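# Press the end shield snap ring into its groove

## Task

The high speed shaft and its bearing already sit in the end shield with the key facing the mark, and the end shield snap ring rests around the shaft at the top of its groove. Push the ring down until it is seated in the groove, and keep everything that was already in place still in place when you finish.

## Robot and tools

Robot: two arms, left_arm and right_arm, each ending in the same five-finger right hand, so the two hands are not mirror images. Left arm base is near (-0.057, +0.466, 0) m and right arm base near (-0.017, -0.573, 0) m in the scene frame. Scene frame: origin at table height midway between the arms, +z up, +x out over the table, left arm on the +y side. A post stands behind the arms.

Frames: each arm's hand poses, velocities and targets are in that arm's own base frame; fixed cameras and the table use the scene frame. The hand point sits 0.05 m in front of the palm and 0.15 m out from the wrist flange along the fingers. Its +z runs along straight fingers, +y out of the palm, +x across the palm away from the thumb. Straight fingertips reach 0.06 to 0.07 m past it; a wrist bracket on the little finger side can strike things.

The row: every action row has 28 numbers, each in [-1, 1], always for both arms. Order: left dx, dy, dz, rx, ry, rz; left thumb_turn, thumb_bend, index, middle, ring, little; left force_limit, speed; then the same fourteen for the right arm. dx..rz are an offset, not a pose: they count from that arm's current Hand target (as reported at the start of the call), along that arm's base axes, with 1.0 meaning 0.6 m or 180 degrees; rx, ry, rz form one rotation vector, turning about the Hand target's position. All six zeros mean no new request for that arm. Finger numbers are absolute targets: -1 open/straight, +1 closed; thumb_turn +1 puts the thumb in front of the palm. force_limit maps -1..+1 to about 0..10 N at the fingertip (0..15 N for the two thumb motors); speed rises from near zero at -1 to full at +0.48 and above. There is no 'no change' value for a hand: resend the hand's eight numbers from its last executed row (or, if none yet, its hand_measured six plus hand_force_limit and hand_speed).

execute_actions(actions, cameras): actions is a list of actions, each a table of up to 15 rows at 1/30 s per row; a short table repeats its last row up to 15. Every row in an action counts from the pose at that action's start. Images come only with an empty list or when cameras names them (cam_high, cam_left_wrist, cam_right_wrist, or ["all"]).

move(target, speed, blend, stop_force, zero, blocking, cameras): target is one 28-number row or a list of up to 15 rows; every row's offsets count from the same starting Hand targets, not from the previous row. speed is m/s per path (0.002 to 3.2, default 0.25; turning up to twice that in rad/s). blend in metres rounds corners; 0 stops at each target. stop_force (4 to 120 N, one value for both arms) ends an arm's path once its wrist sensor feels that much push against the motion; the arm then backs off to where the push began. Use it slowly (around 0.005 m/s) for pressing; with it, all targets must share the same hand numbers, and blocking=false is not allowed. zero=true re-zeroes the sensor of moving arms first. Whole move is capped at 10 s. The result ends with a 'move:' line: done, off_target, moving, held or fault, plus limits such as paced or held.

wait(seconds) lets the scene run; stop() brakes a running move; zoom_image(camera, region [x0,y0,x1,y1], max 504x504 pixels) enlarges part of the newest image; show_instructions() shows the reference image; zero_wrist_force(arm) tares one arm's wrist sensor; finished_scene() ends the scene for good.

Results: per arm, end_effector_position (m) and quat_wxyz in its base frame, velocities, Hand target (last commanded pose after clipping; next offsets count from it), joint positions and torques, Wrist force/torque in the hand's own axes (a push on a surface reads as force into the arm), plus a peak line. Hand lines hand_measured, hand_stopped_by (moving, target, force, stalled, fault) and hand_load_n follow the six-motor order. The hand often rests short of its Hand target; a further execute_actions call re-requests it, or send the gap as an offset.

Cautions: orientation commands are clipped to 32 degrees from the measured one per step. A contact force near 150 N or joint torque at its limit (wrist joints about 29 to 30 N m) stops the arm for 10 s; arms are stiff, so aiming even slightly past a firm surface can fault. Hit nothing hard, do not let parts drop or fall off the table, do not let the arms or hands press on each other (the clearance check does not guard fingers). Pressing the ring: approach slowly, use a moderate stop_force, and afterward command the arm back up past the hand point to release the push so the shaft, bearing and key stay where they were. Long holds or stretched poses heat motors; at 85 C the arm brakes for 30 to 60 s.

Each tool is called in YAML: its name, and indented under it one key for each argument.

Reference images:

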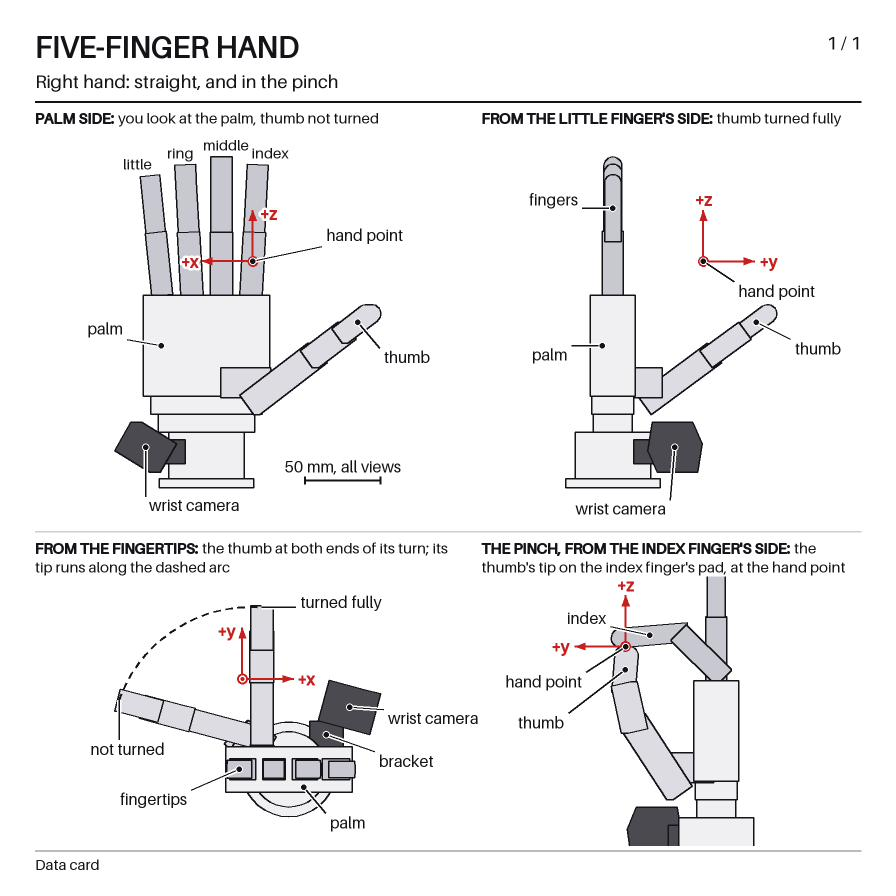

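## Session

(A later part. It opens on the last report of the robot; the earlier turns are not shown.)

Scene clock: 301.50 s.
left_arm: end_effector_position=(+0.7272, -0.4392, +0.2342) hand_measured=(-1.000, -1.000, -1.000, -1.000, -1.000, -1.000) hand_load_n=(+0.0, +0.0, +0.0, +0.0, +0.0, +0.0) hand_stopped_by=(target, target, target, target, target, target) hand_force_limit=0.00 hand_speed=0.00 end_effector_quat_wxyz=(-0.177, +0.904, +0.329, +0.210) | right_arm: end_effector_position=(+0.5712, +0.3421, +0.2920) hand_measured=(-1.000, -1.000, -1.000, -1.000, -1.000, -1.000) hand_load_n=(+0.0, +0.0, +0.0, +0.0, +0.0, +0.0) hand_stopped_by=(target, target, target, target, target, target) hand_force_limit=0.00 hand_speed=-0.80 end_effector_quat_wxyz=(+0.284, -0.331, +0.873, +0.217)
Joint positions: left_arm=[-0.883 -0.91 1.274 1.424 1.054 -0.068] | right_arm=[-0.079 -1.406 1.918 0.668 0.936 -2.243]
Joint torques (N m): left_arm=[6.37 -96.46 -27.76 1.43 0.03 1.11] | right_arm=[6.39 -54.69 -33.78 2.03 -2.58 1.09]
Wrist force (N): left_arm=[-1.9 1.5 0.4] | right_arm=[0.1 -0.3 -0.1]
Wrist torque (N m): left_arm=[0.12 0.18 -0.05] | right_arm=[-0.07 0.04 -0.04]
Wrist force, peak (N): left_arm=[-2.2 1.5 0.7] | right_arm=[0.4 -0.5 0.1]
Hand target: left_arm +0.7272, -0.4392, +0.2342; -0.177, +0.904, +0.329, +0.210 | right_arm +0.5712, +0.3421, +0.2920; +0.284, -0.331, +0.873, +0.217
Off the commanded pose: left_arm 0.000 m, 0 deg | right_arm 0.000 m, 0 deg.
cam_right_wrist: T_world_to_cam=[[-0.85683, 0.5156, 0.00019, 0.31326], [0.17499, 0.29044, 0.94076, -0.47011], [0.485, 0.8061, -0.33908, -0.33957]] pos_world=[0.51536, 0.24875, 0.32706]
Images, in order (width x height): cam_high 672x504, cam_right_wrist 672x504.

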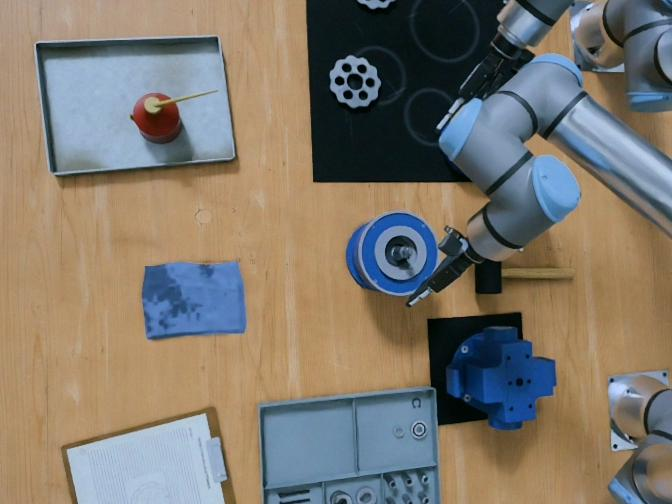

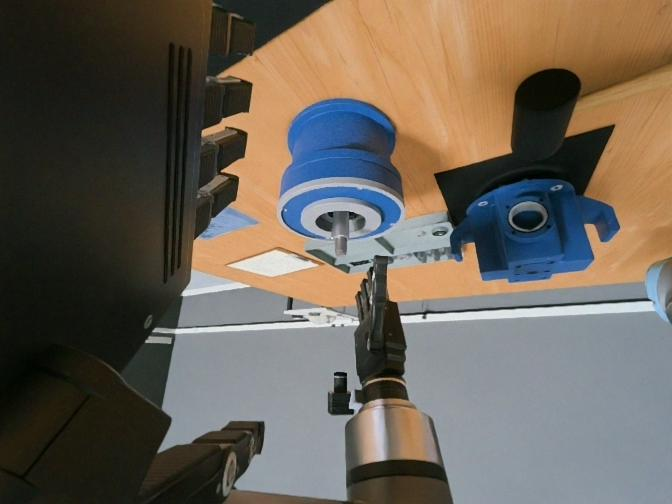

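zoom_image:
  camera: "cam_right_wrist"
  region: [312, 206, 368, 234]

Scaled by 9.000 from the camera's image (finer frame: 960x720).

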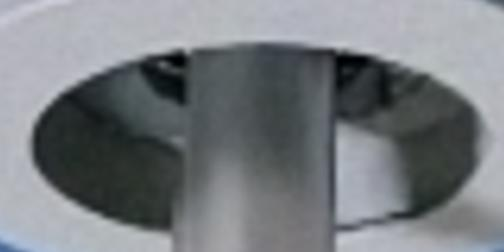

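move:
  target: [-0.0432,-0.0567,-0.0415,0.133,-0.1005,0,-1,-1,-1,-1,-1,-1,0,0,0,0,0,0,0,0,-1,-1,-1,-1,-1,-1,0,-0.8]
  speed: 0.2
  cameras: ["cam_left_wrist"]

zoom_image:
  camera: "cam_left_wrist"
  region: [270, 185, 400, 315]

Scene clock: 304.20 s.
left_arm: end_effector_position=(+0.7207, -0.4481, +0.2281) hand_measured=(-1.000, -1.000, -1.000, -1.000, -1.000, -1.000) hand_load_n=(+0.0, +0.5, +0.0, +0.0, +0.0, +0.0) hand_stopped_by=(target, target, target, target, target, target) hand_force_limit=0.00 hand_speed=0.00 end_effector_quat_wxyz=(-0.211, +0.884, +0.324, +0.264) | right_arm: end_effector_position=(+0.5712, +0.3421, +0.2920) hand_measured=(-1.000, -1.000, -1.000, -1.000, -1.000, -1.000) hand_load_n=(+0.0, +0.0, +0.0, +0.0, +0.0, +0.0) hand_stopped_by=(target, target, target, target, target, target) hand_force_limit=0.00 hand_speed=-0.80 end_effector_quat_wxyz=(+0.284, -0.331, +0.873, +0.217)
Joint positions: left_arm=[-0.936 -0.891 1.301 1.465 0.943 -0.167] | right_arm=[-0.079 -1.406 1.918 0.668 0.936 -2.243]
Joint torques (N m): left_arm=[-17.02 -76.88 -26.2 7.54 -3.34 -1.58] | right_arm=[10.16 -55.29 -34.38 1.75 -2.49 1.13]
Wrist force (N): left_arm=[-1.7 1.7 0.3] | right_arm=[0.1 -0.1 -0.1]
Wrist torque (N m): left_arm=[0.10 0.12 0.13] | right_arm=[-0.04 0.03 -0.02]
Wrist force, peak (N): left_arm=[-4.1 1.8 -0.7] | right_arm=[0.1 -0.5 0.2]
Hand target: left_arm +0.7206, -0.4481, +0.2280; -0.211, +0.884, +0.324, +0.264 (not the last commanded pose) | right_arm +0.5712, +0.3421, +0.2920; +0.284, -0.331, +0.873, +0.217
Off the commanded pose: left_arm 0.037 m, 22 deg | right_arm 0.000 m, 0 deg.
move: held (left_arm; a check stopped the path); limits=held
pose unreachable (left arm): on one or more control steps of this call, first in action 0 (counted from 0), this arm could not follow its commanded pose, so it was not sent that pose on those steps. It may still have moved: this result reports where it is.
cause: moving toward the commanded pose would bring a part of the arm too close to another arm (a part of this arm just beyond joint 4 (wrist 1) and a part of the right arm just beyond its joint 6 (wrist 3), at the place that arm is still heading or pushing toward).
cam_left_wrist: T_world_to_cam=[[0.7974, -0.60345, 0.00091, -0.84782], [-0.59805, -0.79046, -0.13231, 0.10431], [0.08057, 0.10496, -0.99121, 0.33086]] pos_world=[0.71178, -0.46389, 0.34253]

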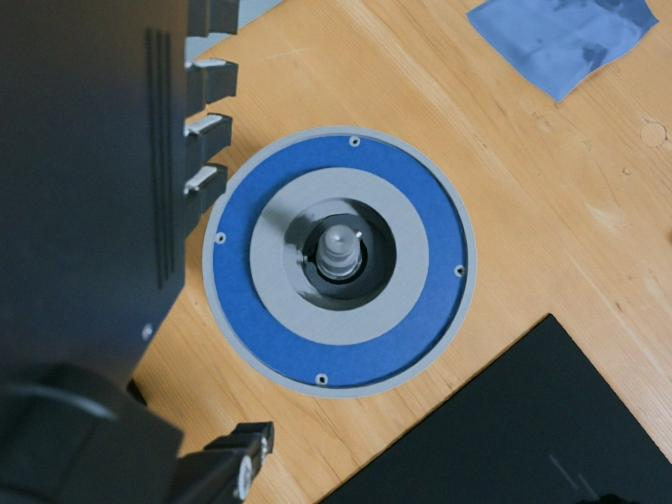

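Scaled by 3.877 from the camera's image (finer frame: 960x720).

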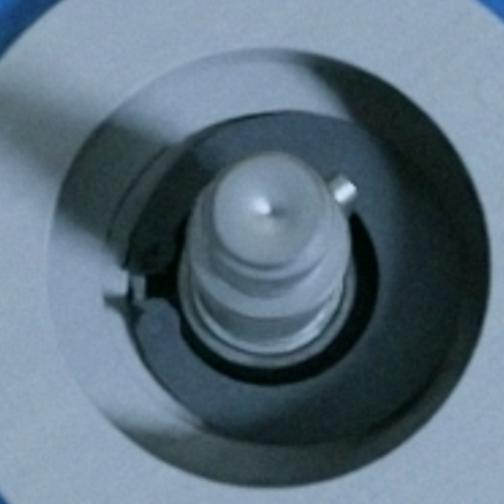

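move:
  target:
    - [0,0,0.12,0,0,0,-1,-1,1,1,1,1,0,0,0,0,0,0,0,0,-1,-1,-1,-1,-1,-1,0,-0.8]
    - [-0.0588,0.0542,0.12,-0.2351,-0.0885,0.5506,-1,-1,1,1,1,1,0,0,0,0,0,0,0,0,-1,-1,-1,-1,-1,-1,0,-0.8]
    - [-0.0588,0.0542,-0.0183,-0.2351,-0.0885,0.5506,-1,-1,1,1,1,1,0,0,0,0,0,0,0,0,-1,-1,-1,-1,-1,-1,0,-0.8]
  speed: [0.2, 0.5, 0.12]
  blend: [0.01, 0, 0]
  cameras: ["cam_left_wrist"]

Scene clock: 310.13 s.
left_arm: end_effector_position=(+0.6854, -0.4156, +0.2171) hand_measured=(-1.000, -1.000, +1.000, +1.000, +1.000, +1.000) hand_load_n=(+0.0, -0.5, +0.0, +0.0, +0.0, +0.0) hand_stopped_by=(target, target, target, target, target, target) hand_force_limit=0.00 hand_speed=0.00 end_effector_quat_wxyz=(+0.000, +0.309, +0.951, +0.000) | right_arm: end_effector_position=(+0.5712, +0.3421, +0.2920) hand_measured=(-1.000, -1.000, -1.000, -1.000, -1.000, -1.000) hand_load_n=(+0.0, +0.0, +0.0, +0.0, +0.0, +0.0) hand_stopped_by=(target, target, target, target, target, target) hand_force_limit=0.00 hand_speed=-0.80 end_effector_quat_wxyz=(+0.284, -0.331, +0.873, +0.217)
Joint positions: left_arm=[-0.849 -0.991 1.365 1.196 1.571 -1.79] | right_arm=[-0.079 -1.406 1.918 0.668 0.936 -2.243]
Joint torques (N m): left_arm=[-16.81 -82.68 -33.39 6.37 -0.01 1.05] | right_arm=[8.58 -55.03 -33.93 1.87 -2.53 1.18]
Wrist force (N): left_arm=[-0.9 0.6 0.8] | right_arm=[0.0 -0.4 -0.1]
Wrist torque (N m): left_arm=[-0.04 0.06 0.19] | right_arm=[-0.08 0.05 -0.04]
Wrist force, peak (N): left_arm=[-3.3 1.7 2.4] | right_arm=[0.0 -0.7 0.3]
Hand target: left_arm +0.6854, -0.4155, +0.2170; +0.000, +0.309, +0.951, +0.000 | right_arm +0.5712, +0.3421, +0.2920; +0.284, -0.331, +0.873, +0.217
Off the commanded pose: left_arm 0.000 m, 0 deg | right_arm 0.000 m, 0 deg.
move: done
cam_left_wrist: T_world_to_cam=[[0.37424, 0.92501, 0.06551, 0.1112], [0.77559, -0.35095, 0.52469, -0.79395], [0.50833, -0.14555, -0.84877, -0.10874]] pos_world=[0.62944, -0.39732, 0.31699]

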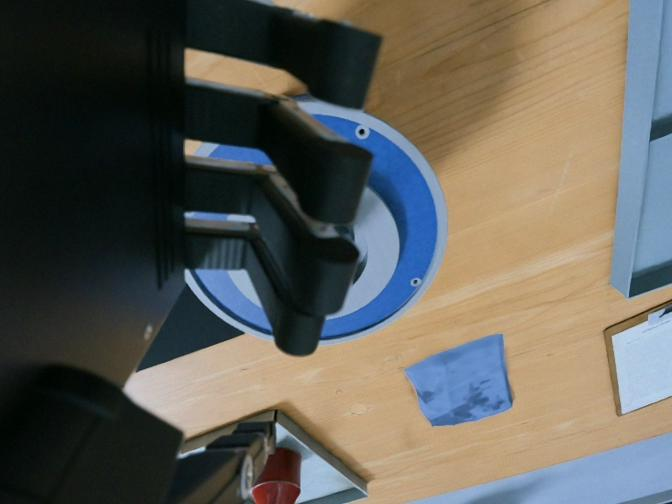

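move:
  target: [0,0,0.03,0,0,0,-1,-1,-1,-1,-1,-1,0,0,0,0,0,0,0,0,-1,-1,-1,-1,-1,-1,0,-0.8]
  speed: 0.2
  cameras: ["cam_left_wrist"]

zoom_image:
  camera: "cam_left_wrist"
  region: [260, 180, 390, 310]

Scene clock: 311.83 s.
left_arm: end_effector_position=(+0.6854, -0.4155, +0.2350) hand_measured=(-1.000, -1.000, -1.000, -1.000, -1.000, -1.000) hand_load_n=(+0.0, +0.0, +0.0, +0.0, +0.0, +0.0) hand_stopped_by=(target, target, target, target, target, target) hand_force_limit=0.00 hand_speed=0.00 end_effector_quat_wxyz=(+0.000, +0.309, +0.951, +0.000) | right_arm: end_effector_position=(+0.5712, +0.3421, +0.2920) hand_measured=(-1.000, -1.000, -1.000, -1.000, -1.000, -1.000) hand_load_n=(+0.0, +0.0, +0.0, +0.0, +0.0, +0.0) hand_stopped_by=(target, target, target, target, target, target) hand_force_limit=0.00 hand_speed=-0.80 end_effector_quat_wxyz=(+0.284, -0.331, +0.873, +0.217)
Joint positions: left_arm=[-0.849 -1.002 1.349 1.223 1.571 -1.79] | right_arm=[-0.079 -1.406 1.918 0.668 0.936 -2.243]
Joint torques (N m): left_arm=[-15.27 -82 -39.65 7.31 1.15 -0.46] | right_arm=[8.21 -56.61 -34.1 2.05 -2.66 0.97]
Wrist force (N): left_arm=[-1.0 0.7 0.6] | right_arm=[0.4 -0.3 0.2]
Wrist torque (N m): left_arm=[-0.02 0.09 0.18] | right_arm=[-0.08 -0.01 -0.02]
Wrist force, peak (N): left_arm=[-1.0 0.7 2.8] | right_arm=[-0.1 -0.4 0.4]
Hand target: left_arm +0.6854, -0.4155, +0.2350; +0.000, +0.309, +0.951, +0.000 | right_arm +0.5712, +0.3421, +0.2920; +0.284, -0.331, +0.873, +0.217
Off the commanded pose: left_arm 0.000 m, 0 deg | right_arm 0.000 m, 0 deg.
move: done
cam_left_wrist: T_world_to_cam=[[0.37432, 0.92498, 0.06556, 0.10995], [0.77555, -0.35104, 0.52468, -0.80335], [0.50833, -0.14555, -0.84877, -0.09355]] pos_world=[0.62944, -0.39732, 0.33489]

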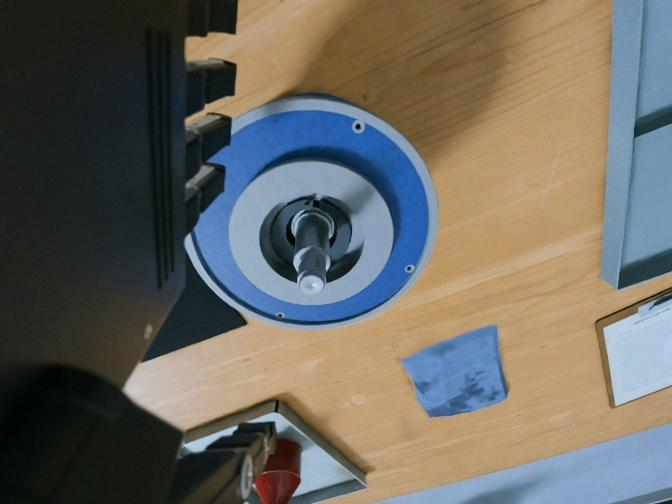

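Scaled by 3.877 from the camera's image (finer frame: 960x720).

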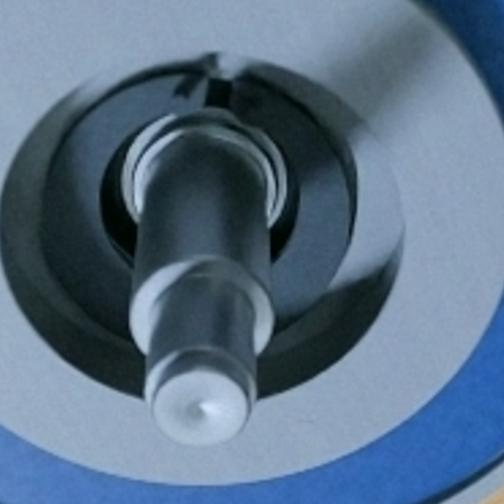

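zoom_image:
  camera: "cam_left_wrist"
  region: [258, 190, 318, 290]

zoom_image:
  camera: "cam_left_wrist"
  region: [310, 190, 370, 290]

Scaled by 5.040 from the camera's image (finer frame: 960x720).

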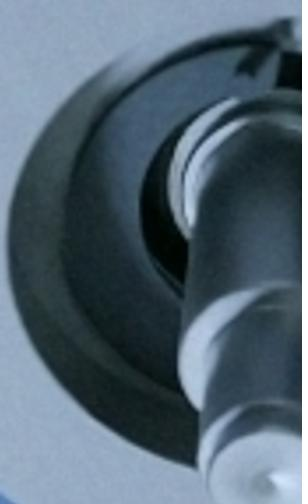

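Scaled by 5.040 from the camera's image (finer frame: 960x720).

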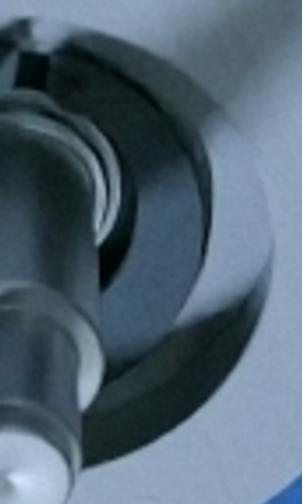

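zoom_image:
  camera: "cam_left_wrist"
  region: [264, 240, 304, 280]

zoom_image:
  camera: "cam_left_wrist"
  region: [324, 235, 364, 275]

Scaled by 12.600 from the camera's image (finer frame: 960x720).

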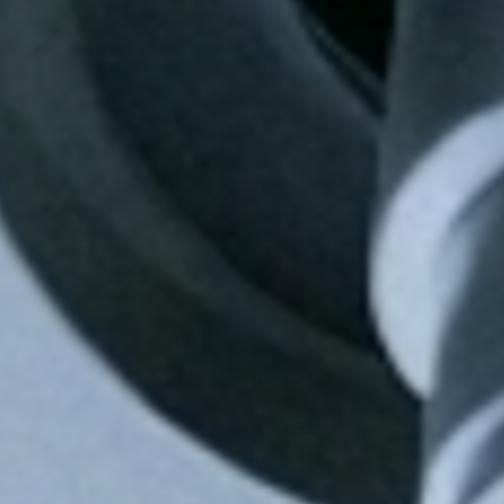

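Scaled by 12.600 from the camera's image (finer frame: 960x720).

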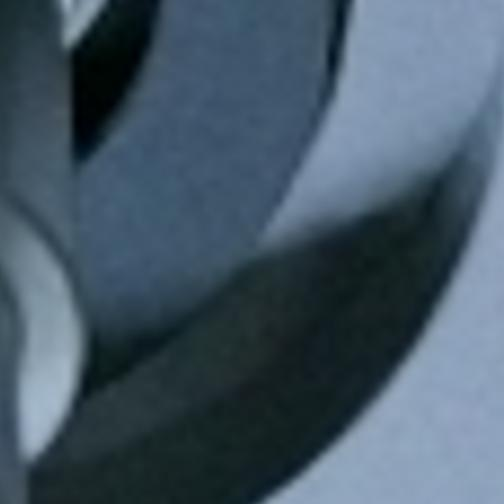

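zoom_image:
  camera: "cam_left_wrist"
  region: [290, 185, 330, 225]

zoom_image:
  camera: "cam_left_wrist"
  region: [325, 190, 365, 230]

Scaled by 12.600 from the camera's image (finer frame: 960x720).

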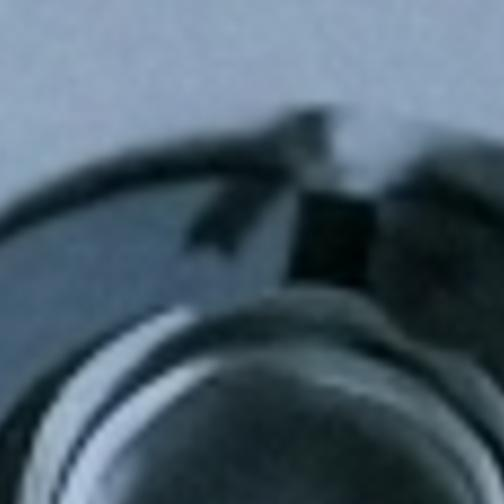

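Scaled by 12.600 from the camera's image (finer frame: 960x720).

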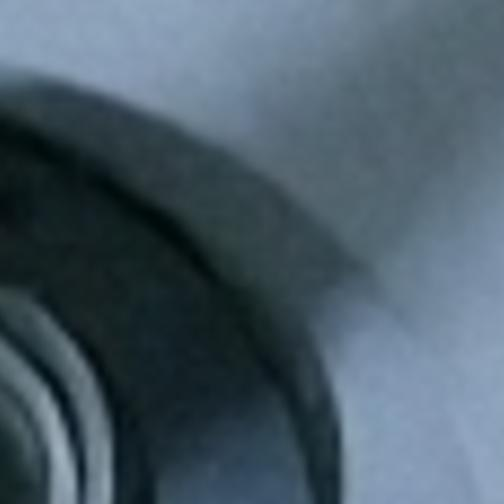

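move:
  target:
    - [0,0,0.075,0,0,0,-1,-1,-1,1,-1,1,0,0,0,0,0,0,0,0,-1,-1,-1,-1,-1,-1,0,-0.8]
    - [0.157,0.014,0.075,0,0,0,-1,-1,-1,1,-1,1,0,0,0,0,0,0,0,0,-1,-1,-1,-1,-1,-1,0,-0.8]
    - [0.157,0.014,-0.0525,0,0,0,-1,-1,-1,1,-1,1,0,0,0,0,0,0,0,0,-1,-1,-1,-1,-1,-1,0,-0.8]
  speed: [0.15, 0.15, 0.08]
  blend: [0.005, 0.003, 0]

move:
  target: [0,0,-0.02,0,0,0,-1,-1,-1,1,-1,1,0,0,0,0,0,0,0,0,-1,-1,-1,-1,-1,-1,0,-0.8]
  speed: 0.006
  stop_force: 14

move:
  target: [-0.0067,0.0049,0,0,0,0,-1,-1,-1,1,-1,1,0,0,0,0,0,0,0,0,-1,-1,-1,-1,-1,-1,0,-0.8]
  speed: 0.008

move:
  target:
    - [0,0,0.02,0,0,0,-1,-1,-1,1,-1,1,0,0,0,0,0,0,0,0,-1,-1,-1,-1,-1,-1,0,-0.8]
    - [0,0,0.14,0,0,0,-1,-1,-1,1,-1,1,0,0,0,0,0,0,0,0,-1,-1,-1,-1,-1,-1,0,-0.8]
    - [-0.1510,-0.0189,0.14,0,0,0,-1,-1,-1,-1,-1,-1,0,0,0,0,0,0,0,0,-1,-1,-1,-1,-1,-1,0,-0.8]
    - [-0.1510,-0.0189,0.0643,0,0,0,-1,-1,-1,-1,-1,-1,0,0,0,0,0,0,0,0,-1,-1,-1,-1,-1,-1,0,-0.8]
  speed: [0.03, 0.15, 0.15, 0.1]
  blend: [0.002, 0.005, 0.005, 0]
  cameras: ["cam_left_wrist"]

zoom_image:
  camera: "cam_left_wrist"
  region: [255, 185, 355, 285]

Scene clock: 323.17 s.
left_arm: end_effector_position=(+0.7796, -0.4071, +0.2034) hand_measured=(-1.000, -1.000, -1.000, +1.000, -1.000, +1.000) hand_load_n=(+0.0, +0.0, +0.0, +0.0, +0.0, +0.0) hand_stopped_by=(target, target, target, target, target, target) hand_force_limit=0.00 hand_speed=0.00 end_effector_quat_wxyz=(+0.000, +0.309, +0.951, +0.000) | right_arm: end_effector_position=(+0.5712, +0.3421, +0.2920) hand_measured=(-1.000, -1.000, -1.000, -1.000, -1.000, -1.000) hand_load_n=(-0.5, +0.0, +0.0, +0.0, +0.0, +0.0) hand_stopped_by=(target, target, target, target, target, target) hand_force_limit=0.00 hand_speed=-0.80 end_effector_quat_wxyz=(+0.284, -0.331, +0.873, +0.217)
Joint positions: left_arm=[-0.755 -0.861 1.171 1.26 1.571 -1.697] | right_arm=[-0.079 -1.406 1.918 0.668 0.936 -2.243]
Joint torques (N m): left_arm=[-16.37 -98.89 -41.04 9.01 -1.04 1.14] | right_arm=[9.16 -55.46 -34.72 2.19 -2.44 1.2]
Wrist force (N): left_arm=[-1.1 1.1 0.6] | right_arm=[0.1 -0.2 0.2]
Wrist torque (N m): left_arm=[0.06 0.09 0.03] | right_arm=[-0.07 0.03 -0.04]
Wrist force, peak (N): left_arm=[-2.5 2.4 0.2] | right_arm=[0.3 -0.7 0.4]
Hand target: left_arm +0.7796, -0.4071, +0.2035; +0.000, +0.309, +0.951, +0.000 | right_arm +0.5712, +0.3421, +0.2920; +0.284, -0.331, +0.873, +0.217
Off the commanded pose: left_arm 0.000 m, 0 deg | right_arm 0.000 m, 0 deg.
move: done

Scene clock: 325.50 s.
left_arm: end_effector_position=(+0.7796, -0.4072, +0.1960) hand_measured=(-1.000, -1.000, -1.000, +1.000, -1.000, +1.000) hand_load_n=(+0.0, +0.0, +0.0, +0.0, +0.0, +0.0) hand_stopped_by=(target, target, target, target, target, target) hand_force_limit=0.00 hand_speed=0.00 end_effector_quat_wxyz=(+0.000, +0.309, +0.951, +0.000) | right_arm: end_effector_position=(+0.5712, +0.3421, +0.2920) hand_measured=(-1.000, -1.000, -1.000, -1.000, -1.000, -1.000) hand_load_n=(+0.0, +0.0, +0.0, +0.0, +0.0, +0.0) hand_stopped_by=(target, target, target, target, target, target) hand_force_limit=0.00 hand_speed=-0.80 end_effector_quat_wxyz=(+0.284, -0.331, +0.873, +0.217)
Joint positions: left_arm=[-0.755 -0.857 1.178 1.249 1.571 -1.697] | right_arm=[-0.079 -1.406 1.918 0.668 0.936 -2.243]
Joint torques (N m): left_arm=[-15.63 -88.72 -34.63 5.81 -0.86 1.04] | right_arm=[7.62 -56.8 -34.25 2.07 -2.56 1.26]
Wrist force (N): left_arm=[-0.8 0.1 -16.1] | right_arm=[0.1 -0.5 0.0]
Wrist torque (N m): left_arm=[0.99 0.50 0.00] | right_arm=[-0.10 0.04 -0.05]
Wrist force, peak (N): left_arm=[-1.5 0.5 -17.2] | right_arm=[0.5 -0.4 0.3]
Hand target: left_arm +0.7796, -0.4072, +0.1960; +0.000, +0.309, +0.951, +0.000 (not the last commanded pose) | right_arm +0.5712, +0.3421, +0.2920; +0.284, -0.331, +0.873, +0.217
Off the commanded pose: left_arm 0.004 m, 0 deg | right_arm 0.000 m, 0 deg.
move: contact (left_arm)

Scene clock: 326.33 s.
left_arm: end_effector_position=(+0.7755, -0.4042, +0.1960) hand_measured=(-1.000, -1.000, -1.000, +1.000, -1.000, +1.000) hand_load_n=(+0.0, -0.5, +0.0, +0.0, +0.0, +0.0) hand_stopped_by=(target, target, target, target, target, target) hand_force_limit=0.00 hand_speed=0.00 end_effector_quat_wxyz=(+0.000, +0.309, +0.951, +0.000) | right_arm: end_effector_position=(+0.5712, +0.3421, +0.2920) hand_measured=(-1.000, -1.000, -1.000, -1.000, -1.000, -1.000) hand_load_n=(+0.0, +0.0, +0.0, +0.0, +0.0, +0.0) hand_stopped_by=(target, target, target, target, target, target) hand_force_limit=0.00 hand_speed=-0.80 end_effector_quat_wxyz=(+0.284, -0.331, +0.873, +0.217)
Joint positions: left_arm=[-0.756 -0.865 1.193 1.243 1.571 -1.697] | right_arm=[-0.079 -1.406 1.918 0.668 0.936 -2.243]
Joint torques (N m): left_arm=[-12.27 -82.46 -31.2 5.22 -0.78 -1.39] | right_arm=[9.37 -54.71 -35.4 2.15 -2.62 1.01]
Wrist force (N): left_arm=[-12.6 -1.8 -3.8] | right_arm=[0.2 -0.4 0.0]
Wrist torque (N m): left_arm=[0.43 -0.20 -0.72] | right_arm=[-0.09 0.02 -0.03]
Wrist force, peak (N): left_arm=[-0.8 0.0 -15.7] | right_arm=[0.3 -0.4 0.3]
Hand target: left_arm +0.7755, -0.4042, +0.1960; +0.000, +0.309, +0.951, +0.000 | right_arm +0.5712, +0.3421, +0.2920; +0.284, -0.331, +0.873, +0.217
Off the commanded pose: left_arm 0.000 m, 0 deg | right_arm 0.000 m, 0 deg.
move: done

Scene clock: 330.07 s.
left_arm: end_effector_position=(+0.6850, -0.4156, +0.2345) hand_measured=(-1.000, -1.000, -1.000, -1.000, -1.000, -1.000) hand_load_n=(+0.0, +0.0, +0.0, +0.0, +0.0, +0.5) hand_stopped_by=(target, target, target, target, target, target) hand_force_limit=0.00 hand_speed=0.00 end_effector_quat_wxyz=(+0.000, +0.309, +0.951, +0.000) | right_arm: end_effector_position=(+0.5712, +0.3421, +0.2920) hand_measured=(-1.000, -1.000, -1.000, -1.000, -1.000, -1.000) hand_load_n=(+0.0, +0.0, +0.0, +0.0, +0.0, +0.0) hand_stopped_by=(target, target, target, target, target, target) hand_force_limit=0.00 hand_speed=-0.80 end_effector_quat_wxyz=(+0.284, -0.331, +0.873, +0.217)
Joint positions: left_arm=[-0.849 -1.002 1.35 1.222 1.571 -1.791] | right_arm=[-0.079 -1.406 1.918 0.668 0.936 -2.243]
Joint torques (N m): left_arm=[-5.06 -90.49 -39.16 7.53 -0.12 -1.29] | right_arm=[7.9 -55.57 -35.03 2.07 -2.67 1.02]
Wrist force (N): left_arm=[-1.0 1.0 1.1] | right_arm=[0.0 -0.4 0.2]
Wrist torque (N m): left_arm=[-0.01 0.08 0.19] | right_arm=[-0.10 0.04 -0.04]
Wrist force, peak (N): left_arm=[-12.4 -1.7 -3.8] | right_arm=[0.0 -0.7 0.1]
Hand target: left_arm +0.6849, -0.4156, +0.2345; +0.000, +0.309, +0.951, +0.000 | right_arm +0.5712, +0.3421, +0.2920; +0.284, -0.331, +0.873, +0.217
Off the commanded pose: left_arm 0.000 m, 0 deg | right_arm 0.000 m, 0 deg.
move: done; blend cut to 0 m at target 3
cam_left_wrist: T_world_to_cam=[[0.37427, 0.92501, 0.06547, 0.1102], [0.7755, -0.35092, 0.52483, -0.80275], [0.50844, -0.14565, -0.84869, -0.09391]] pos_world=[0.62904, -0.39732, 0.33439]

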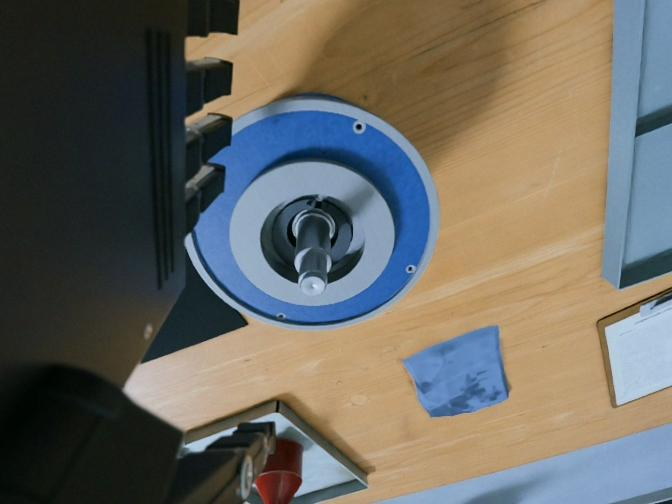

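Scaled by 5.040 from the camera's image (finer frame: 960x720).

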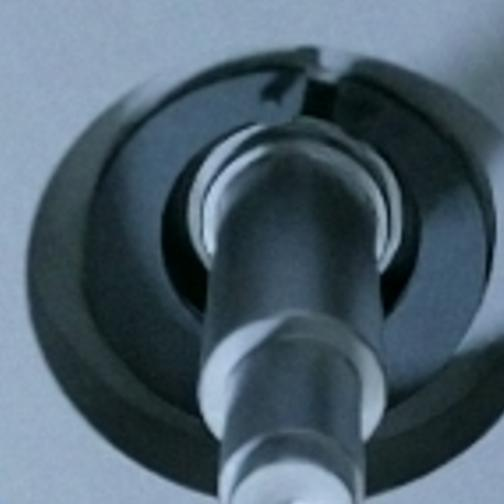

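zoom_image:
  camera: "cam_left_wrist"
  region: [290, 185, 330, 225]

zoom_image:
  camera: "cam_left_wrist"
  region: [264, 240, 304, 280]

Scaled by 12.600 from the camera's image (finer frame: 960x720).

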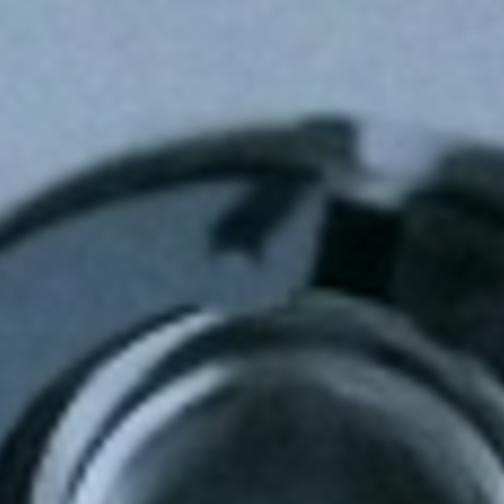

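Scaled by 12.600 from the camera's image (finer frame: 960x720).

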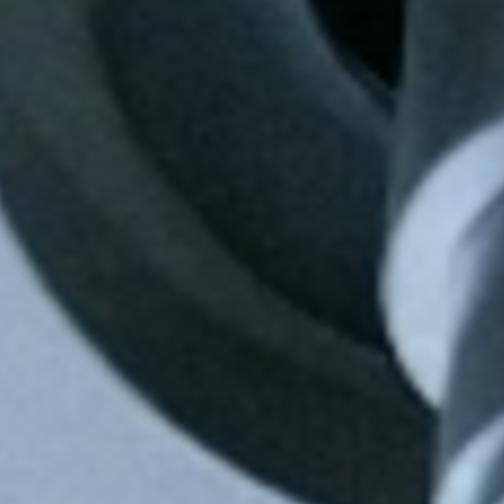

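move:
  target:
    - [0,0,0.075,0,0,0,-1,-1,-1,1,1,1,0,0,0,0,0,0,0,0,-1,-1,-1,-1,-1,-1,0,-0.8]
    - [0.1585,0.0137,0.075,0,0,0,-1,-1,-1,1,1,1,0,0,0,0,0,0,0,0,-1,-1,-1,-1,-1,-1,0,-0.8]
    - [0.1585,0.0137,-0.0542,0,0,0,-1,-1,-1,1,1,1,0,0,0,0,0,0,0,0,-1,-1,-1,-1,-1,-1,0,-0.8]
  speed: [0.15, 0.15, 0.08]
  blend: [0.005, 0.003, 0]

move:
  target: [0,0,-0.02,0,0,0,-1,-1,-1,1,1,1,0,0,0,0,0,0,0,0,-1,-1,-1,-1,-1,-1,0,-0.8]
  speed: 0.006
  stop_force: 10

move:
  target: [-0.0061,0.0044,-0.0003,0,0,0,-1,-1,-1,1,1,1,0,0,0,0,0,0,0,0,-1,-1,-1,-1,-1,-1,0,-0.8]
  speed: 0.008
  cameras: ["cam_right_wrist"]

zoom_image:
  camera: "cam_right_wrist"
  region: [300, 190, 380, 270]

move:
  target:
    - [0,0,0.02,0,0,0,-1,-1,-1,1,1,1,0,0,0,0,0,0,0,0,-1,-1,-1,-1,-1,-1,0,-0.8]
    - [0,0,0.14,0,0,0,-1,-1,-1,1,1,1,0,0,0,0,0,0,0,0,-1,-1,-1,-1,-1,-1,0,-0.8]
    - [-0.1515,-0.0189,0.14,0,0,0,-1,-1,-1,-1,-1,-1,0,0,0,0,0,0,0,0,-1,-1,-1,-1,-1,-1,0,-0.8]
    - [-0.1515,-0.0189,0.0663,0,0,0,-1,-1,-1,-1,-1,-1,0,0,0,0,0,0,0,0,-1,-1,-1,-1,-1,-1,0,-0.8]
  speed: [0.03, 0.15, 0.15, 0.1]
  blend: [0.002, 0.005, 0.005, 0]
  cameras: ["cam_left_wrist"]

zoom_image:
  camera: "cam_left_wrist"
  region: [255, 185, 355, 285]

Scene clock: 338.17 s.
left_arm: end_effector_position=(+0.7801, -0.4073, +0.2019) hand_measured=(-1.000, -1.000, -1.000, +1.000, +1.000, +1.000) hand_load_n=(+0.0, +0.0, +0.0, +0.0, +0.0, +0.0) hand_stopped_by=(target, target, target, target, target, target) hand_force_limit=0.00 hand_speed=0.00 end_effector_quat_wxyz=(+0.000, +0.309, +0.951, +0.000) | right_arm: end_effector_position=(+0.5712, +0.3421, +0.2920) hand_measured=(-1.000, -1.000, -1.000, -1.000, -1.000, -1.000) hand_load_n=(+0.0, -0.5, +0.0, +0.0, +0.0, +0.0) hand_stopped_by=(target, target, target, target, target, target) hand_force_limit=0.00 hand_speed=-0.80 end_effector_quat_wxyz=(+0.284, -0.331, +0.873, +0.217)
Joint positions: left_arm=[-0.755 -0.859 1.171 1.258 1.571 -1.696] | right_arm=[-0.079 -1.406 1.918 0.668 0.936 -2.243]
Joint torques (N m): left_arm=[-16.83 -102.14 -43.16 8.14 -0.99 1.02] | right_arm=[9.53 -57.31 -35.41 2.23 -2.44 1.09]
Wrist force (N): left_arm=[-0.6 0.9 0.9] | right_arm=[0.2 -0.2 0.1]
Wrist torque (N m): left_arm=[0.02 0.00 0.05] | right_arm=[-0.07 0.01 -0.02]
Wrist force, peak (N): left_arm=[-1.1 0.5 3.3] | right_arm=[0.2 -0.7 -0.2]
Hand target: left_arm +0.7800, -0.4073, +0.2020; +0.000, +0.309, +0.951, +0.000 | right_arm +0.5712, +0.3421, +0.2920; +0.284, -0.331, +0.873, +0.217
Off the commanded pose: left_arm 0.000 m, 0 deg | right_arm 0.000 m, 0 deg.
move: done

Scene clock: 340.60 s.
left_arm: end_effector_position=(+0.7801, -0.4074, +0.1938) hand_measured=(-1.000, -1.000, -1.000, +1.000, +1.000, +1.000) hand_load_n=(+0.0, -0.5, +0.0, +0.0, +0.0, +0.0) hand_stopped_by=(target, target, target, target, target, target) hand_force_limit=0.00 hand_speed=0.00 end_effector_quat_wxyz=(+0.000, +0.309, +0.951, +0.000) | right_arm: end_effector_position=(+0.5712, +0.3421, +0.2920) hand_measured=(-1.000, -1.000, -1.000, -1.000, -1.000, -1.000) hand_load_n=(+0.0, +0.0, +0.0, -0.5, +0.0, +0.0) hand_stopped_by=(target, target, target, target, target, target) hand_force_limit=0.00 hand_speed=-0.80 end_effector_quat_wxyz=(+0.284, -0.331, +0.873, +0.217)
Joint positions: left_arm=[-0.755 -0.855 1.179 1.247 1.571 -1.696] | right_arm=[-0.079 -1.406 1.918 0.668 0.936 -2.243]
Joint torques (N m): left_arm=[-17.13 -90.02 -35.66 7.06 -0.61 1.08] | right_arm=[7.87 -53.98 -35.57 2.22 -2.48 1.29]
Wrist force (N): left_arm=[-1.3 0.7 -12.8] | right_arm=[0.2 -0.4 0.2]
Wrist torque (N m): left_arm=[0.80 0.05 0.00] | right_arm=[-0.10 0.01 -0.03]
Wrist force, peak (N): left_arm=[-2.0 0.9 -14.4] | right_arm=[0.3 -0.5 -0.1]
Hand target: left_arm +0.7801, -0.4074, +0.1938; +0.000, +0.309, +0.951, +0.000 (not the last commanded pose) | right_arm +0.5712, +0.3421, +0.2920; +0.284, -0.331, +0.873, +0.217
Off the commanded pose: left_arm 0.004 m, 0 deg | right_arm 0.000 m, 0 deg.
move: contact (left_arm)

Scene clock: 341.40 s.
left_arm: end_effector_position=(+0.7764, -0.4047, +0.1936) hand_measured=(-1.000, -1.000, -1.000, +1.000, +1.000, +1.000) hand_load_n=(+0.0, +0.0, +0.0, +0.0, +0.0, +0.5) hand_stopped_by=(target, target, target, target, target, target) hand_force_limit=0.00 hand_speed=0.00 end_effector_quat_wxyz=(+0.000, +0.309, +0.951, +0.000) | right_arm: end_effector_position=(+0.5712, +0.3421, +0.2920) hand_measured=(-1.000, -1.000, -1.000, -1.000, -1.000, -1.000) hand_load_n=(+0.0, -0.5, +0.0, +0.0, +0.0, +0.0) hand_stopped_by=(target, target, target, target, target, target) hand_force_limit=0.00 hand_speed=-0.80 end_effector_quat_wxyz=(+0.284, -0.331, +0.873, +0.217)
Joint positions: left_arm=[-0.755 -0.862 1.192 1.241 1.571 -1.697] | right_arm=[-0.079 -1.406 1.918 0.668 0.936 -2.243]
Joint torques (N m): left_arm=[-14.97 -78.08 -30.47 3.89 -0.22 -1.44] | right_arm=[8.87 -56.18 -34.81 2.26 -2.7 1.03]
Wrist force (N): left_arm=[-9.4 0.9 -10.0] | right_arm=[0.3 -0.3 0.1]
Wrist torque (N m): left_arm=[0.67 -0.34 -0.46] | right_arm=[-0.07 0.00 -0.02]
Wrist force, peak (N): left_arm=[-9.4 0.9 -10.0] | right_arm=[0.0 -0.6 0.3]
Hand target: left_arm +0.7764, -0.4047, +0.1936; +0.000, +0.309, +0.951, +0.000 | right_arm +0.5712, +0.3421, +0.2920; +0.284, -0.331, +0.873, +0.217
Off the commanded pose: left_arm 0.000 m, 0 deg | right_arm 0.000 m, 0 deg.
move: done
cam_right_wrist: T_world_to_cam=[[-0.85683, 0.5156, 0.00019, 0.31326], [0.17499, 0.29044, 0.94076, -0.47011], [0.485, 0.8061, -0.33908, -0.33957]] pos_world=[0.51536, 0.24875, 0.32706]

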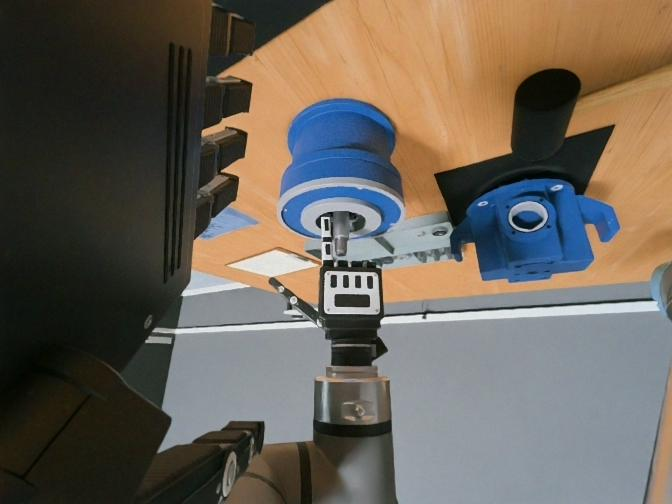

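Scaled by 6.300 from the camera's image (finer frame: 960x720).

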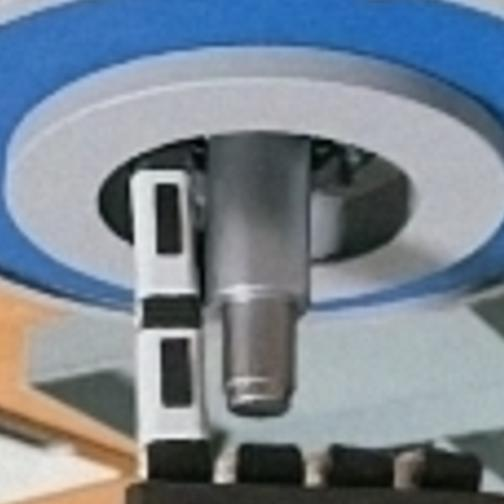

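Scene clock: 345.13 s.
left_arm: end_effector_position=(+0.6855, -0.4161, +0.2334) hand_measured=(-1.000, -1.000, -1.000, -1.000, -1.000, -1.000) hand_load_n=(+0.0, +0.0, +0.0, +0.0, +0.0, +0.0) hand_stopped_by=(target, target, target, target, target, target) hand_force_limit=0.00 hand_speed=0.00 end_effector_quat_wxyz=(+0.000, +0.309, +0.951, +0.000) | right_arm: end_effector_position=(+0.5712, +0.3421, +0.2920) hand_measured=(-1.000, -1.000, -1.000, -1.000, -1.000, -1.000) hand_load_n=(+0.0, -0.5, +0.0, +0.0, +0.0, +0.0) hand_stopped_by=(target, target, target, target, target, target) hand_force_limit=0.00 hand_speed=-0.80 end_effector_quat_wxyz=(+0.284, -0.331, +0.873, +0.217)
Joint positions: left_arm=[-0.849 -1 1.349 1.221 1.571 -1.79] | right_arm=[-0.079 -1.406 1.918 0.668 0.936 -2.243]
Joint torques (N m): left_arm=[-5.08 -90.91 -40.31 7.79 -0.12 -1.18] | right_arm=[8.56 -55.07 -35.89 1.97 -2.69 1.35]
Wrist force (N): left_arm=[-1.0 0.4 1.0] | right_arm=[-0.1 -0.2 0.1]
Wrist torque (N m): left_arm=[-0.09 0.08 0.17] | right_arm=[-0.06 0.05 -0.04]
Wrist force, peak (N): left_arm=[-9.4 0.6 -10.0] | right_arm=[0.1 -0.7 0.4]
Hand target: left_arm +0.6855, -0.4161, +0.2334; +0.000, +0.309, +0.951, +0.000 | right_arm +0.5712, +0.3421, +0.2920; +0.284, -0.331, +0.873, +0.217
Off the commanded pose: left_arm 0.000 m, 0 deg | right_arm 0.000 m, 0 deg.
move: done; blend cut to 0 m at target 3
cam_left_wrist: T_world_to_cam=[[0.37429, 0.925, 0.06549, 0.11049], [0.77549, -0.35095, 0.52483, -0.80282], [0.50845, -0.14565, -0.84869, -0.09522]] pos_world=[0.62964, -0.39782, 0.33329]

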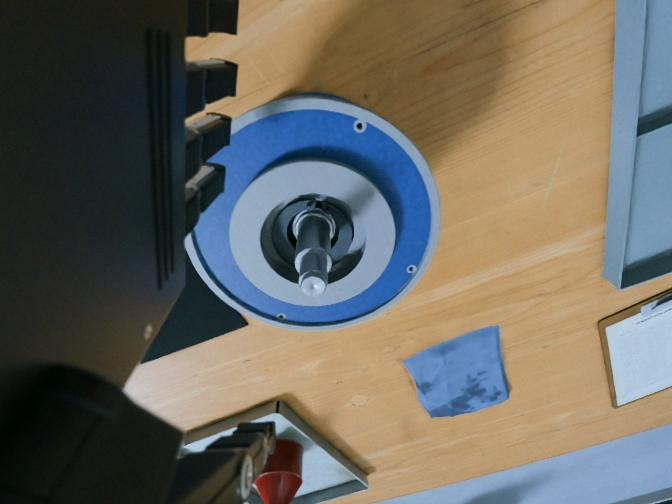

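Scaled by 5.040 from the camera's image (finer frame: 960x720).

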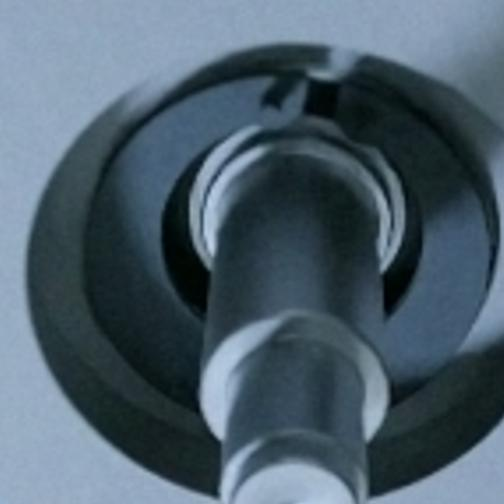

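move:
  target:
    - [0,0,0.111,0,0,0,-1,-1,-1,-1,-1,-1,0,0,0,0,0,0,0,0,-1,-1,-1,-1,-1,-1,0,-0.8]
    - [0.0162,0.0015,0.111,0.1883,0.0766,-0.5610,-1,-1,-1,-1,-1,-1,0,0,0,0,0,0,0,0,-1,-1,-1,-1,-1,-1,0,-0.8]
    - [0.0162,0.0015,-0.1152,0.1883,0.0766,-0.5610,-1,-1,-1,-1,-1,-1,0,0,0,0,0,0,0,0,-1,-1,-1,-1,-1,-1,0,-0.8]
  speed: [0.2, 0.5, 0.1]
  blend: [0.01, 0, 0]
  cameras: ["cam_left_wrist"]

Scene clock: 356.33 s.
left_arm: end_effector_position=(+0.6952, -0.4151, +0.1642) hand_measured=(-1.000, -1.000, -1.000, -1.000, -1.000, -1.000) hand_load_n=(+0.0, +0.0, +0.0, +0.0, +0.0, +0.0) hand_stopped_by=(target, target, target, target, target, target) hand_force_limit=0.00 hand_speed=0.00 end_effector_quat_wxyz=(-0.177, +0.904, +0.329, +0.210) | right_arm: end_effector_position=(+0.5712, +0.3421, +0.2920) hand_measured=(-1.000, -1.000, -1.000, -1.000, -1.000, -1.000) hand_load_n=(+0.0, +0.0, +0.0, +0.0, +0.0, +0.0) hand_stopped_by=(target, target, target, target, target, target) hand_force_limit=0.00 hand_speed=-0.80 end_effector_quat_wxyz=(+0.284, -0.331, +0.873, +0.217)
Joint positions: left_arm=[-0.895 -0.923 1.431 1.286 1.057 -0.081] | right_arm=[-0.079 -1.406 1.918 0.668 0.936 -2.243]
Joint torques (N m): left_arm=[19.06 -92.85 -37.31 8.91 -1.87 0.29] | right_arm=[8.87 -54.21 -35.1 2.5 -2.73 1.09]
Wrist force (N): left_arm=[-1.6 1.8 0.6] | right_arm=[0.0 -0.4 0.1]
Wrist torque (N m): left_arm=[0.15 0.12 -0.01] | right_arm=[-0.09 0.05 -0.05]
Wrist force, peak (N): left_arm=[-0.8 0.6 3.7] | right_arm=[-0.1 -0.8 -0.1]
Hand target: left_arm +0.6952, -0.4152, +0.1643; -0.177, +0.904, +0.328, +0.210 | right_arm +0.5712, +0.3421, +0.2920; +0.284, -0.331, +0.873, +0.217
Off the commanded pose: left_arm 0.000 m, 0 deg | right_arm 0.000 m, 0 deg.
move: done
cam_left_wrist: T_world_to_cam=[[0.79781, -0.60291, -0.00099, -0.80726], [-0.60291, -0.79781, 0.0012, 0.08508], [-0.00151, -0.00036, -1, 0.28104]] pos_world=[0.69576, -0.41873, 0.28014]

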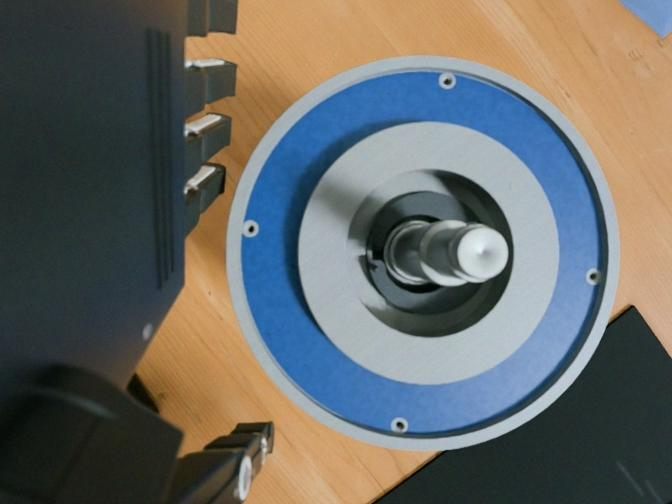

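zoom_image:
  camera: "cam_left_wrist"
  region: [345, 165, 515, 335]

zoom_image:
  camera: "cam_left_wrist"
  region: [345, 175, 425, 255]

zoom_image:
  camera: "cam_left_wrist"
  region: [345, 250, 425, 330]

zoom_image:
  camera: "cam_left_wrist"
  region: [430, 265, 510, 345]

Scaled by 2.965 from the camera's image (finer frame: 960x720).

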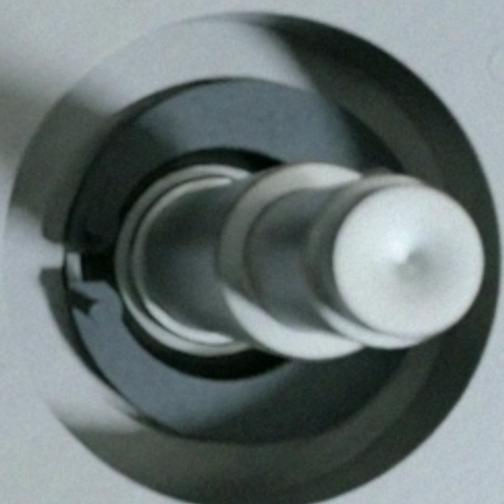

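Scaled by 6.300 from the camera's image (finer frame: 960x720).

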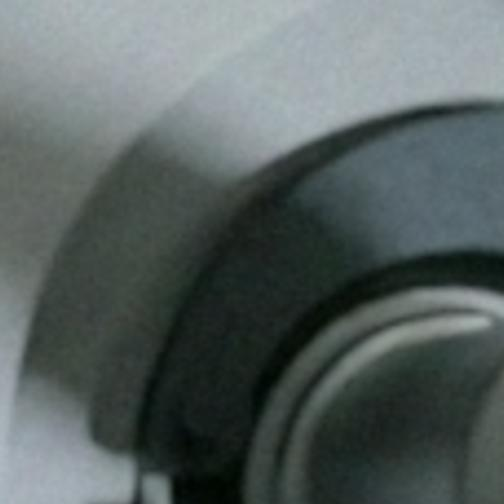

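Scaled by 6.300 from the camera's image (finer frame: 960x720).

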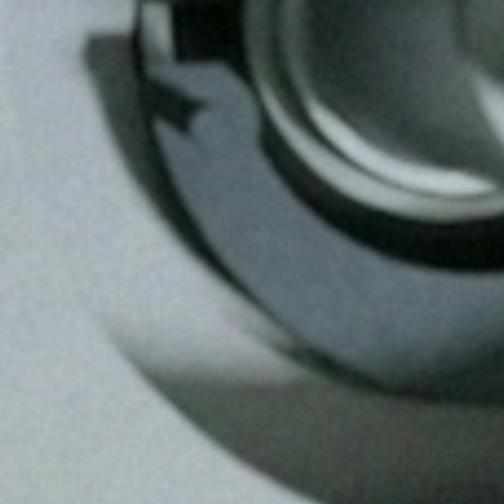

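Scaled by 6.300 from the camera's image (finer frame: 960x720).

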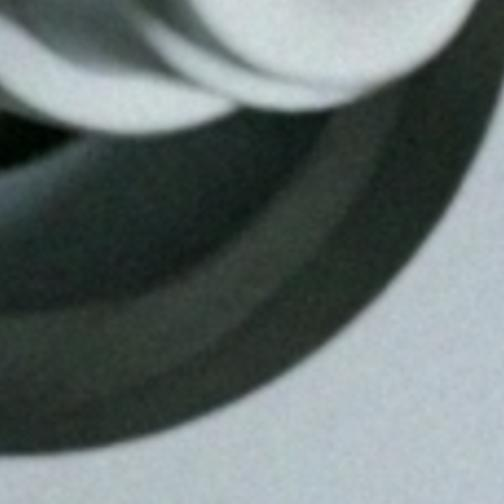

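move:
  target:
    - [0,0,0.2262,0,0,0,-1,-1,-1,1,1,1,0,0,0,0,0,0,0,0,-1,-1,-1,-1,-1,-1,0,-0.8]
    - [0.0733,0.0625,0.2262,-0.1883,-0.0766,0.5610,-1,-1,-1,1,1,1,0,0,0,0,0,0,0,0,-1,-1,-1,-1,-1,-1,0,-0.8]
    - [0.0733,0.0625,0.0645,-0.1883,-0.0766,0.5610,-1,-1,-1,1,1,1,0,0,0,0,0,0,0,0,-1,-1,-1,-1,-1,-1,0,-0.8]
  speed: [0.2, 0.5, 0.1]
  blend: [0.01, 0, 0]

move:
  target: [0,0,-0.02,0,0,0,-1,-1,-1,1,1,1,0,0,0,0,0,0,0,0,-1,-1,-1,-1,-1,-1,0,-0.8]
  speed: 0.006
  stop_force: 5
  cameras: ["cam_right_wrist"]

zoom_image:
  camera: "cam_right_wrist"
  region: [300, 190, 380, 270]

Scene clock: 367.27 s.
left_arm: end_effector_position=(+0.7391, -0.3777, +0.2029) hand_measured=(-1.000, -1.000, -1.000, -0.608, +1.000, +1.000) hand_load_n=(+0.0, +0.0, +0.0, -30.0, +0.0, +0.0) hand_stopped_by=(target, target, target, force, target, target) hand_force_limit=0.00 hand_speed=0.00 end_effector_quat_wxyz=(+0.000, +0.309, +0.951, +0.000) | right_arm: end_effector_position=(+0.5712, +0.3421, +0.2920) hand_measured=(-1.000, -1.000, -1.000, -1.000, -1.000, -1.000) hand_load_n=(+0.0, +0.0, +0.0, +0.0, +0.0, +0.0) hand_stopped_by=(target, target, target, target, target, target) hand_force_limit=0.00 hand_speed=-0.80 end_effector_quat_wxyz=(+0.284, -0.331, +0.873, +0.217)
Joint positions: left_arm=[-0.763 -0.943 1.313 1.201 1.571 -1.705] | right_arm=[-0.079 -1.406 1.918 0.668 0.936 -2.243]
Joint torques (N m): left_arm=[5.39 -77.23 -34.84 1.53 1.82 1.11] | right_arm=[9.39 -55.58 -35.67 2.35 -2.71 1.1]
Wrist force (N): left_arm=[2.0 8.8 -18.2] | right_arm=[0.4 -0.2 0.2]
Wrist torque (N m): left_arm=[0.04 0.59 0.38] | right_arm=[-0.07 -0.01 -0.02]
Wrist force, peak (N): left_arm=[-19.3 -16.3 -97.0] | right_arm=[0.6 -0.4 0.3]
Hand target: left_arm +0.7392, -0.3777, +0.2030; +0.000, +0.309, +0.951, +0.000 | right_arm +0.5712, +0.3421, +0.2920; +0.284, -0.331, +0.873, +0.217
Off the commanded pose: left_arm 0.000 m, 0 deg | right_arm 0.000 m, 0 deg.
move: done

Scene clock: 368.43 s.
left_arm: end_effector_position=(+0.7392, -0.3777, +0.2024) hand_measured=(-1.000, -1.000, -1.000, -0.608, +1.000, +1.000) hand_load_n=(+0.0, -0.5, +0.0, -32.0, +0.0, +0.0) hand_stopped_by=(target, target, target, force, target, target) hand_force_limit=0.00 hand_speed=0.00 end_effector_quat_wxyz=(+0.000, +0.309, +0.951, +0.000) | right_arm: end_effector_position=(+0.5712, +0.3421, +0.2920) hand_measured=(-1.000, -1.000, -1.000, -1.000, -1.000, -1.000) hand_load_n=(+0.0, +0.0, +0.0, +0.0, +0.0, +0.0) hand_stopped_by=(target, target, target, target, target, target) hand_force_limit=0.00 hand_speed=-0.80 end_effector_quat_wxyz=(+0.284, -0.331, +0.873, +0.217)
Joint positions: left_arm=[-0.763 -0.943 1.314 1.2 1.571 -1.705] | right_arm=[-0.079 -1.406 1.918 0.668 0.936 -2.243]
Joint torques (N m): left_arm=[0.94 -78.62 -33.87 2.24 3.04 0.76] | right_arm=[8.07 -56.03 -35.58 2.51 -2.4 1.34]
Wrist force (N): left_arm=[1.8 8.7 -22.5] | right_arm=[0.3 -0.3 0.0]
Wrist torque (N m): left_arm=[0.29 0.62 0.39] | right_arm=[-0.07 0.01 -0.03]
Wrist force, peak (N): left_arm=[1.3 8.3 -23.0] | right_arm=[0.4 -0.5 0.2]
Hand target: left_arm +0.7392, -0.3777, +0.2024; +0.000, +0.309, +0.951, +0.000 (not the last commanded pose) | right_arm +0.5712, +0.3421, +0.2920; +0.284, -0.331, +0.873, +0.217
Off the commanded pose: left_arm 0.011 m, 0 deg | right_arm 0.000 m, 0 deg.
move: contact (left_arm)
cam_right_wrist: T_world_to_cam=[[-0.85683, 0.5156, 0.00019, 0.31326], [0.17499, 0.29044, 0.94076, -0.47011], [0.485, 0.8061, -0.33908, -0.33957]] pos_world=[0.51536, 0.24875, 0.32706]

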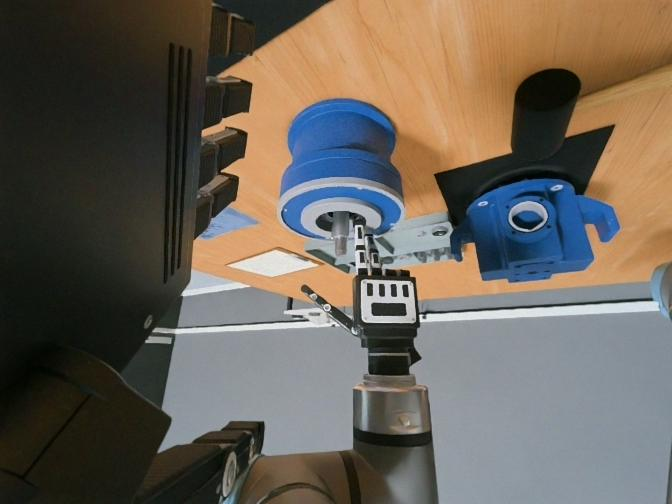

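Scaled by 6.300 from the camera's image (finer frame: 960x720).

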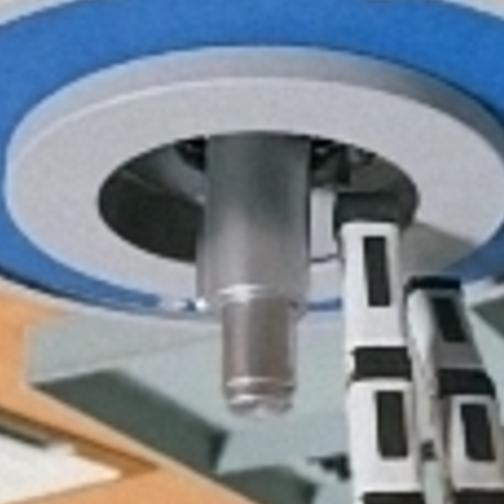

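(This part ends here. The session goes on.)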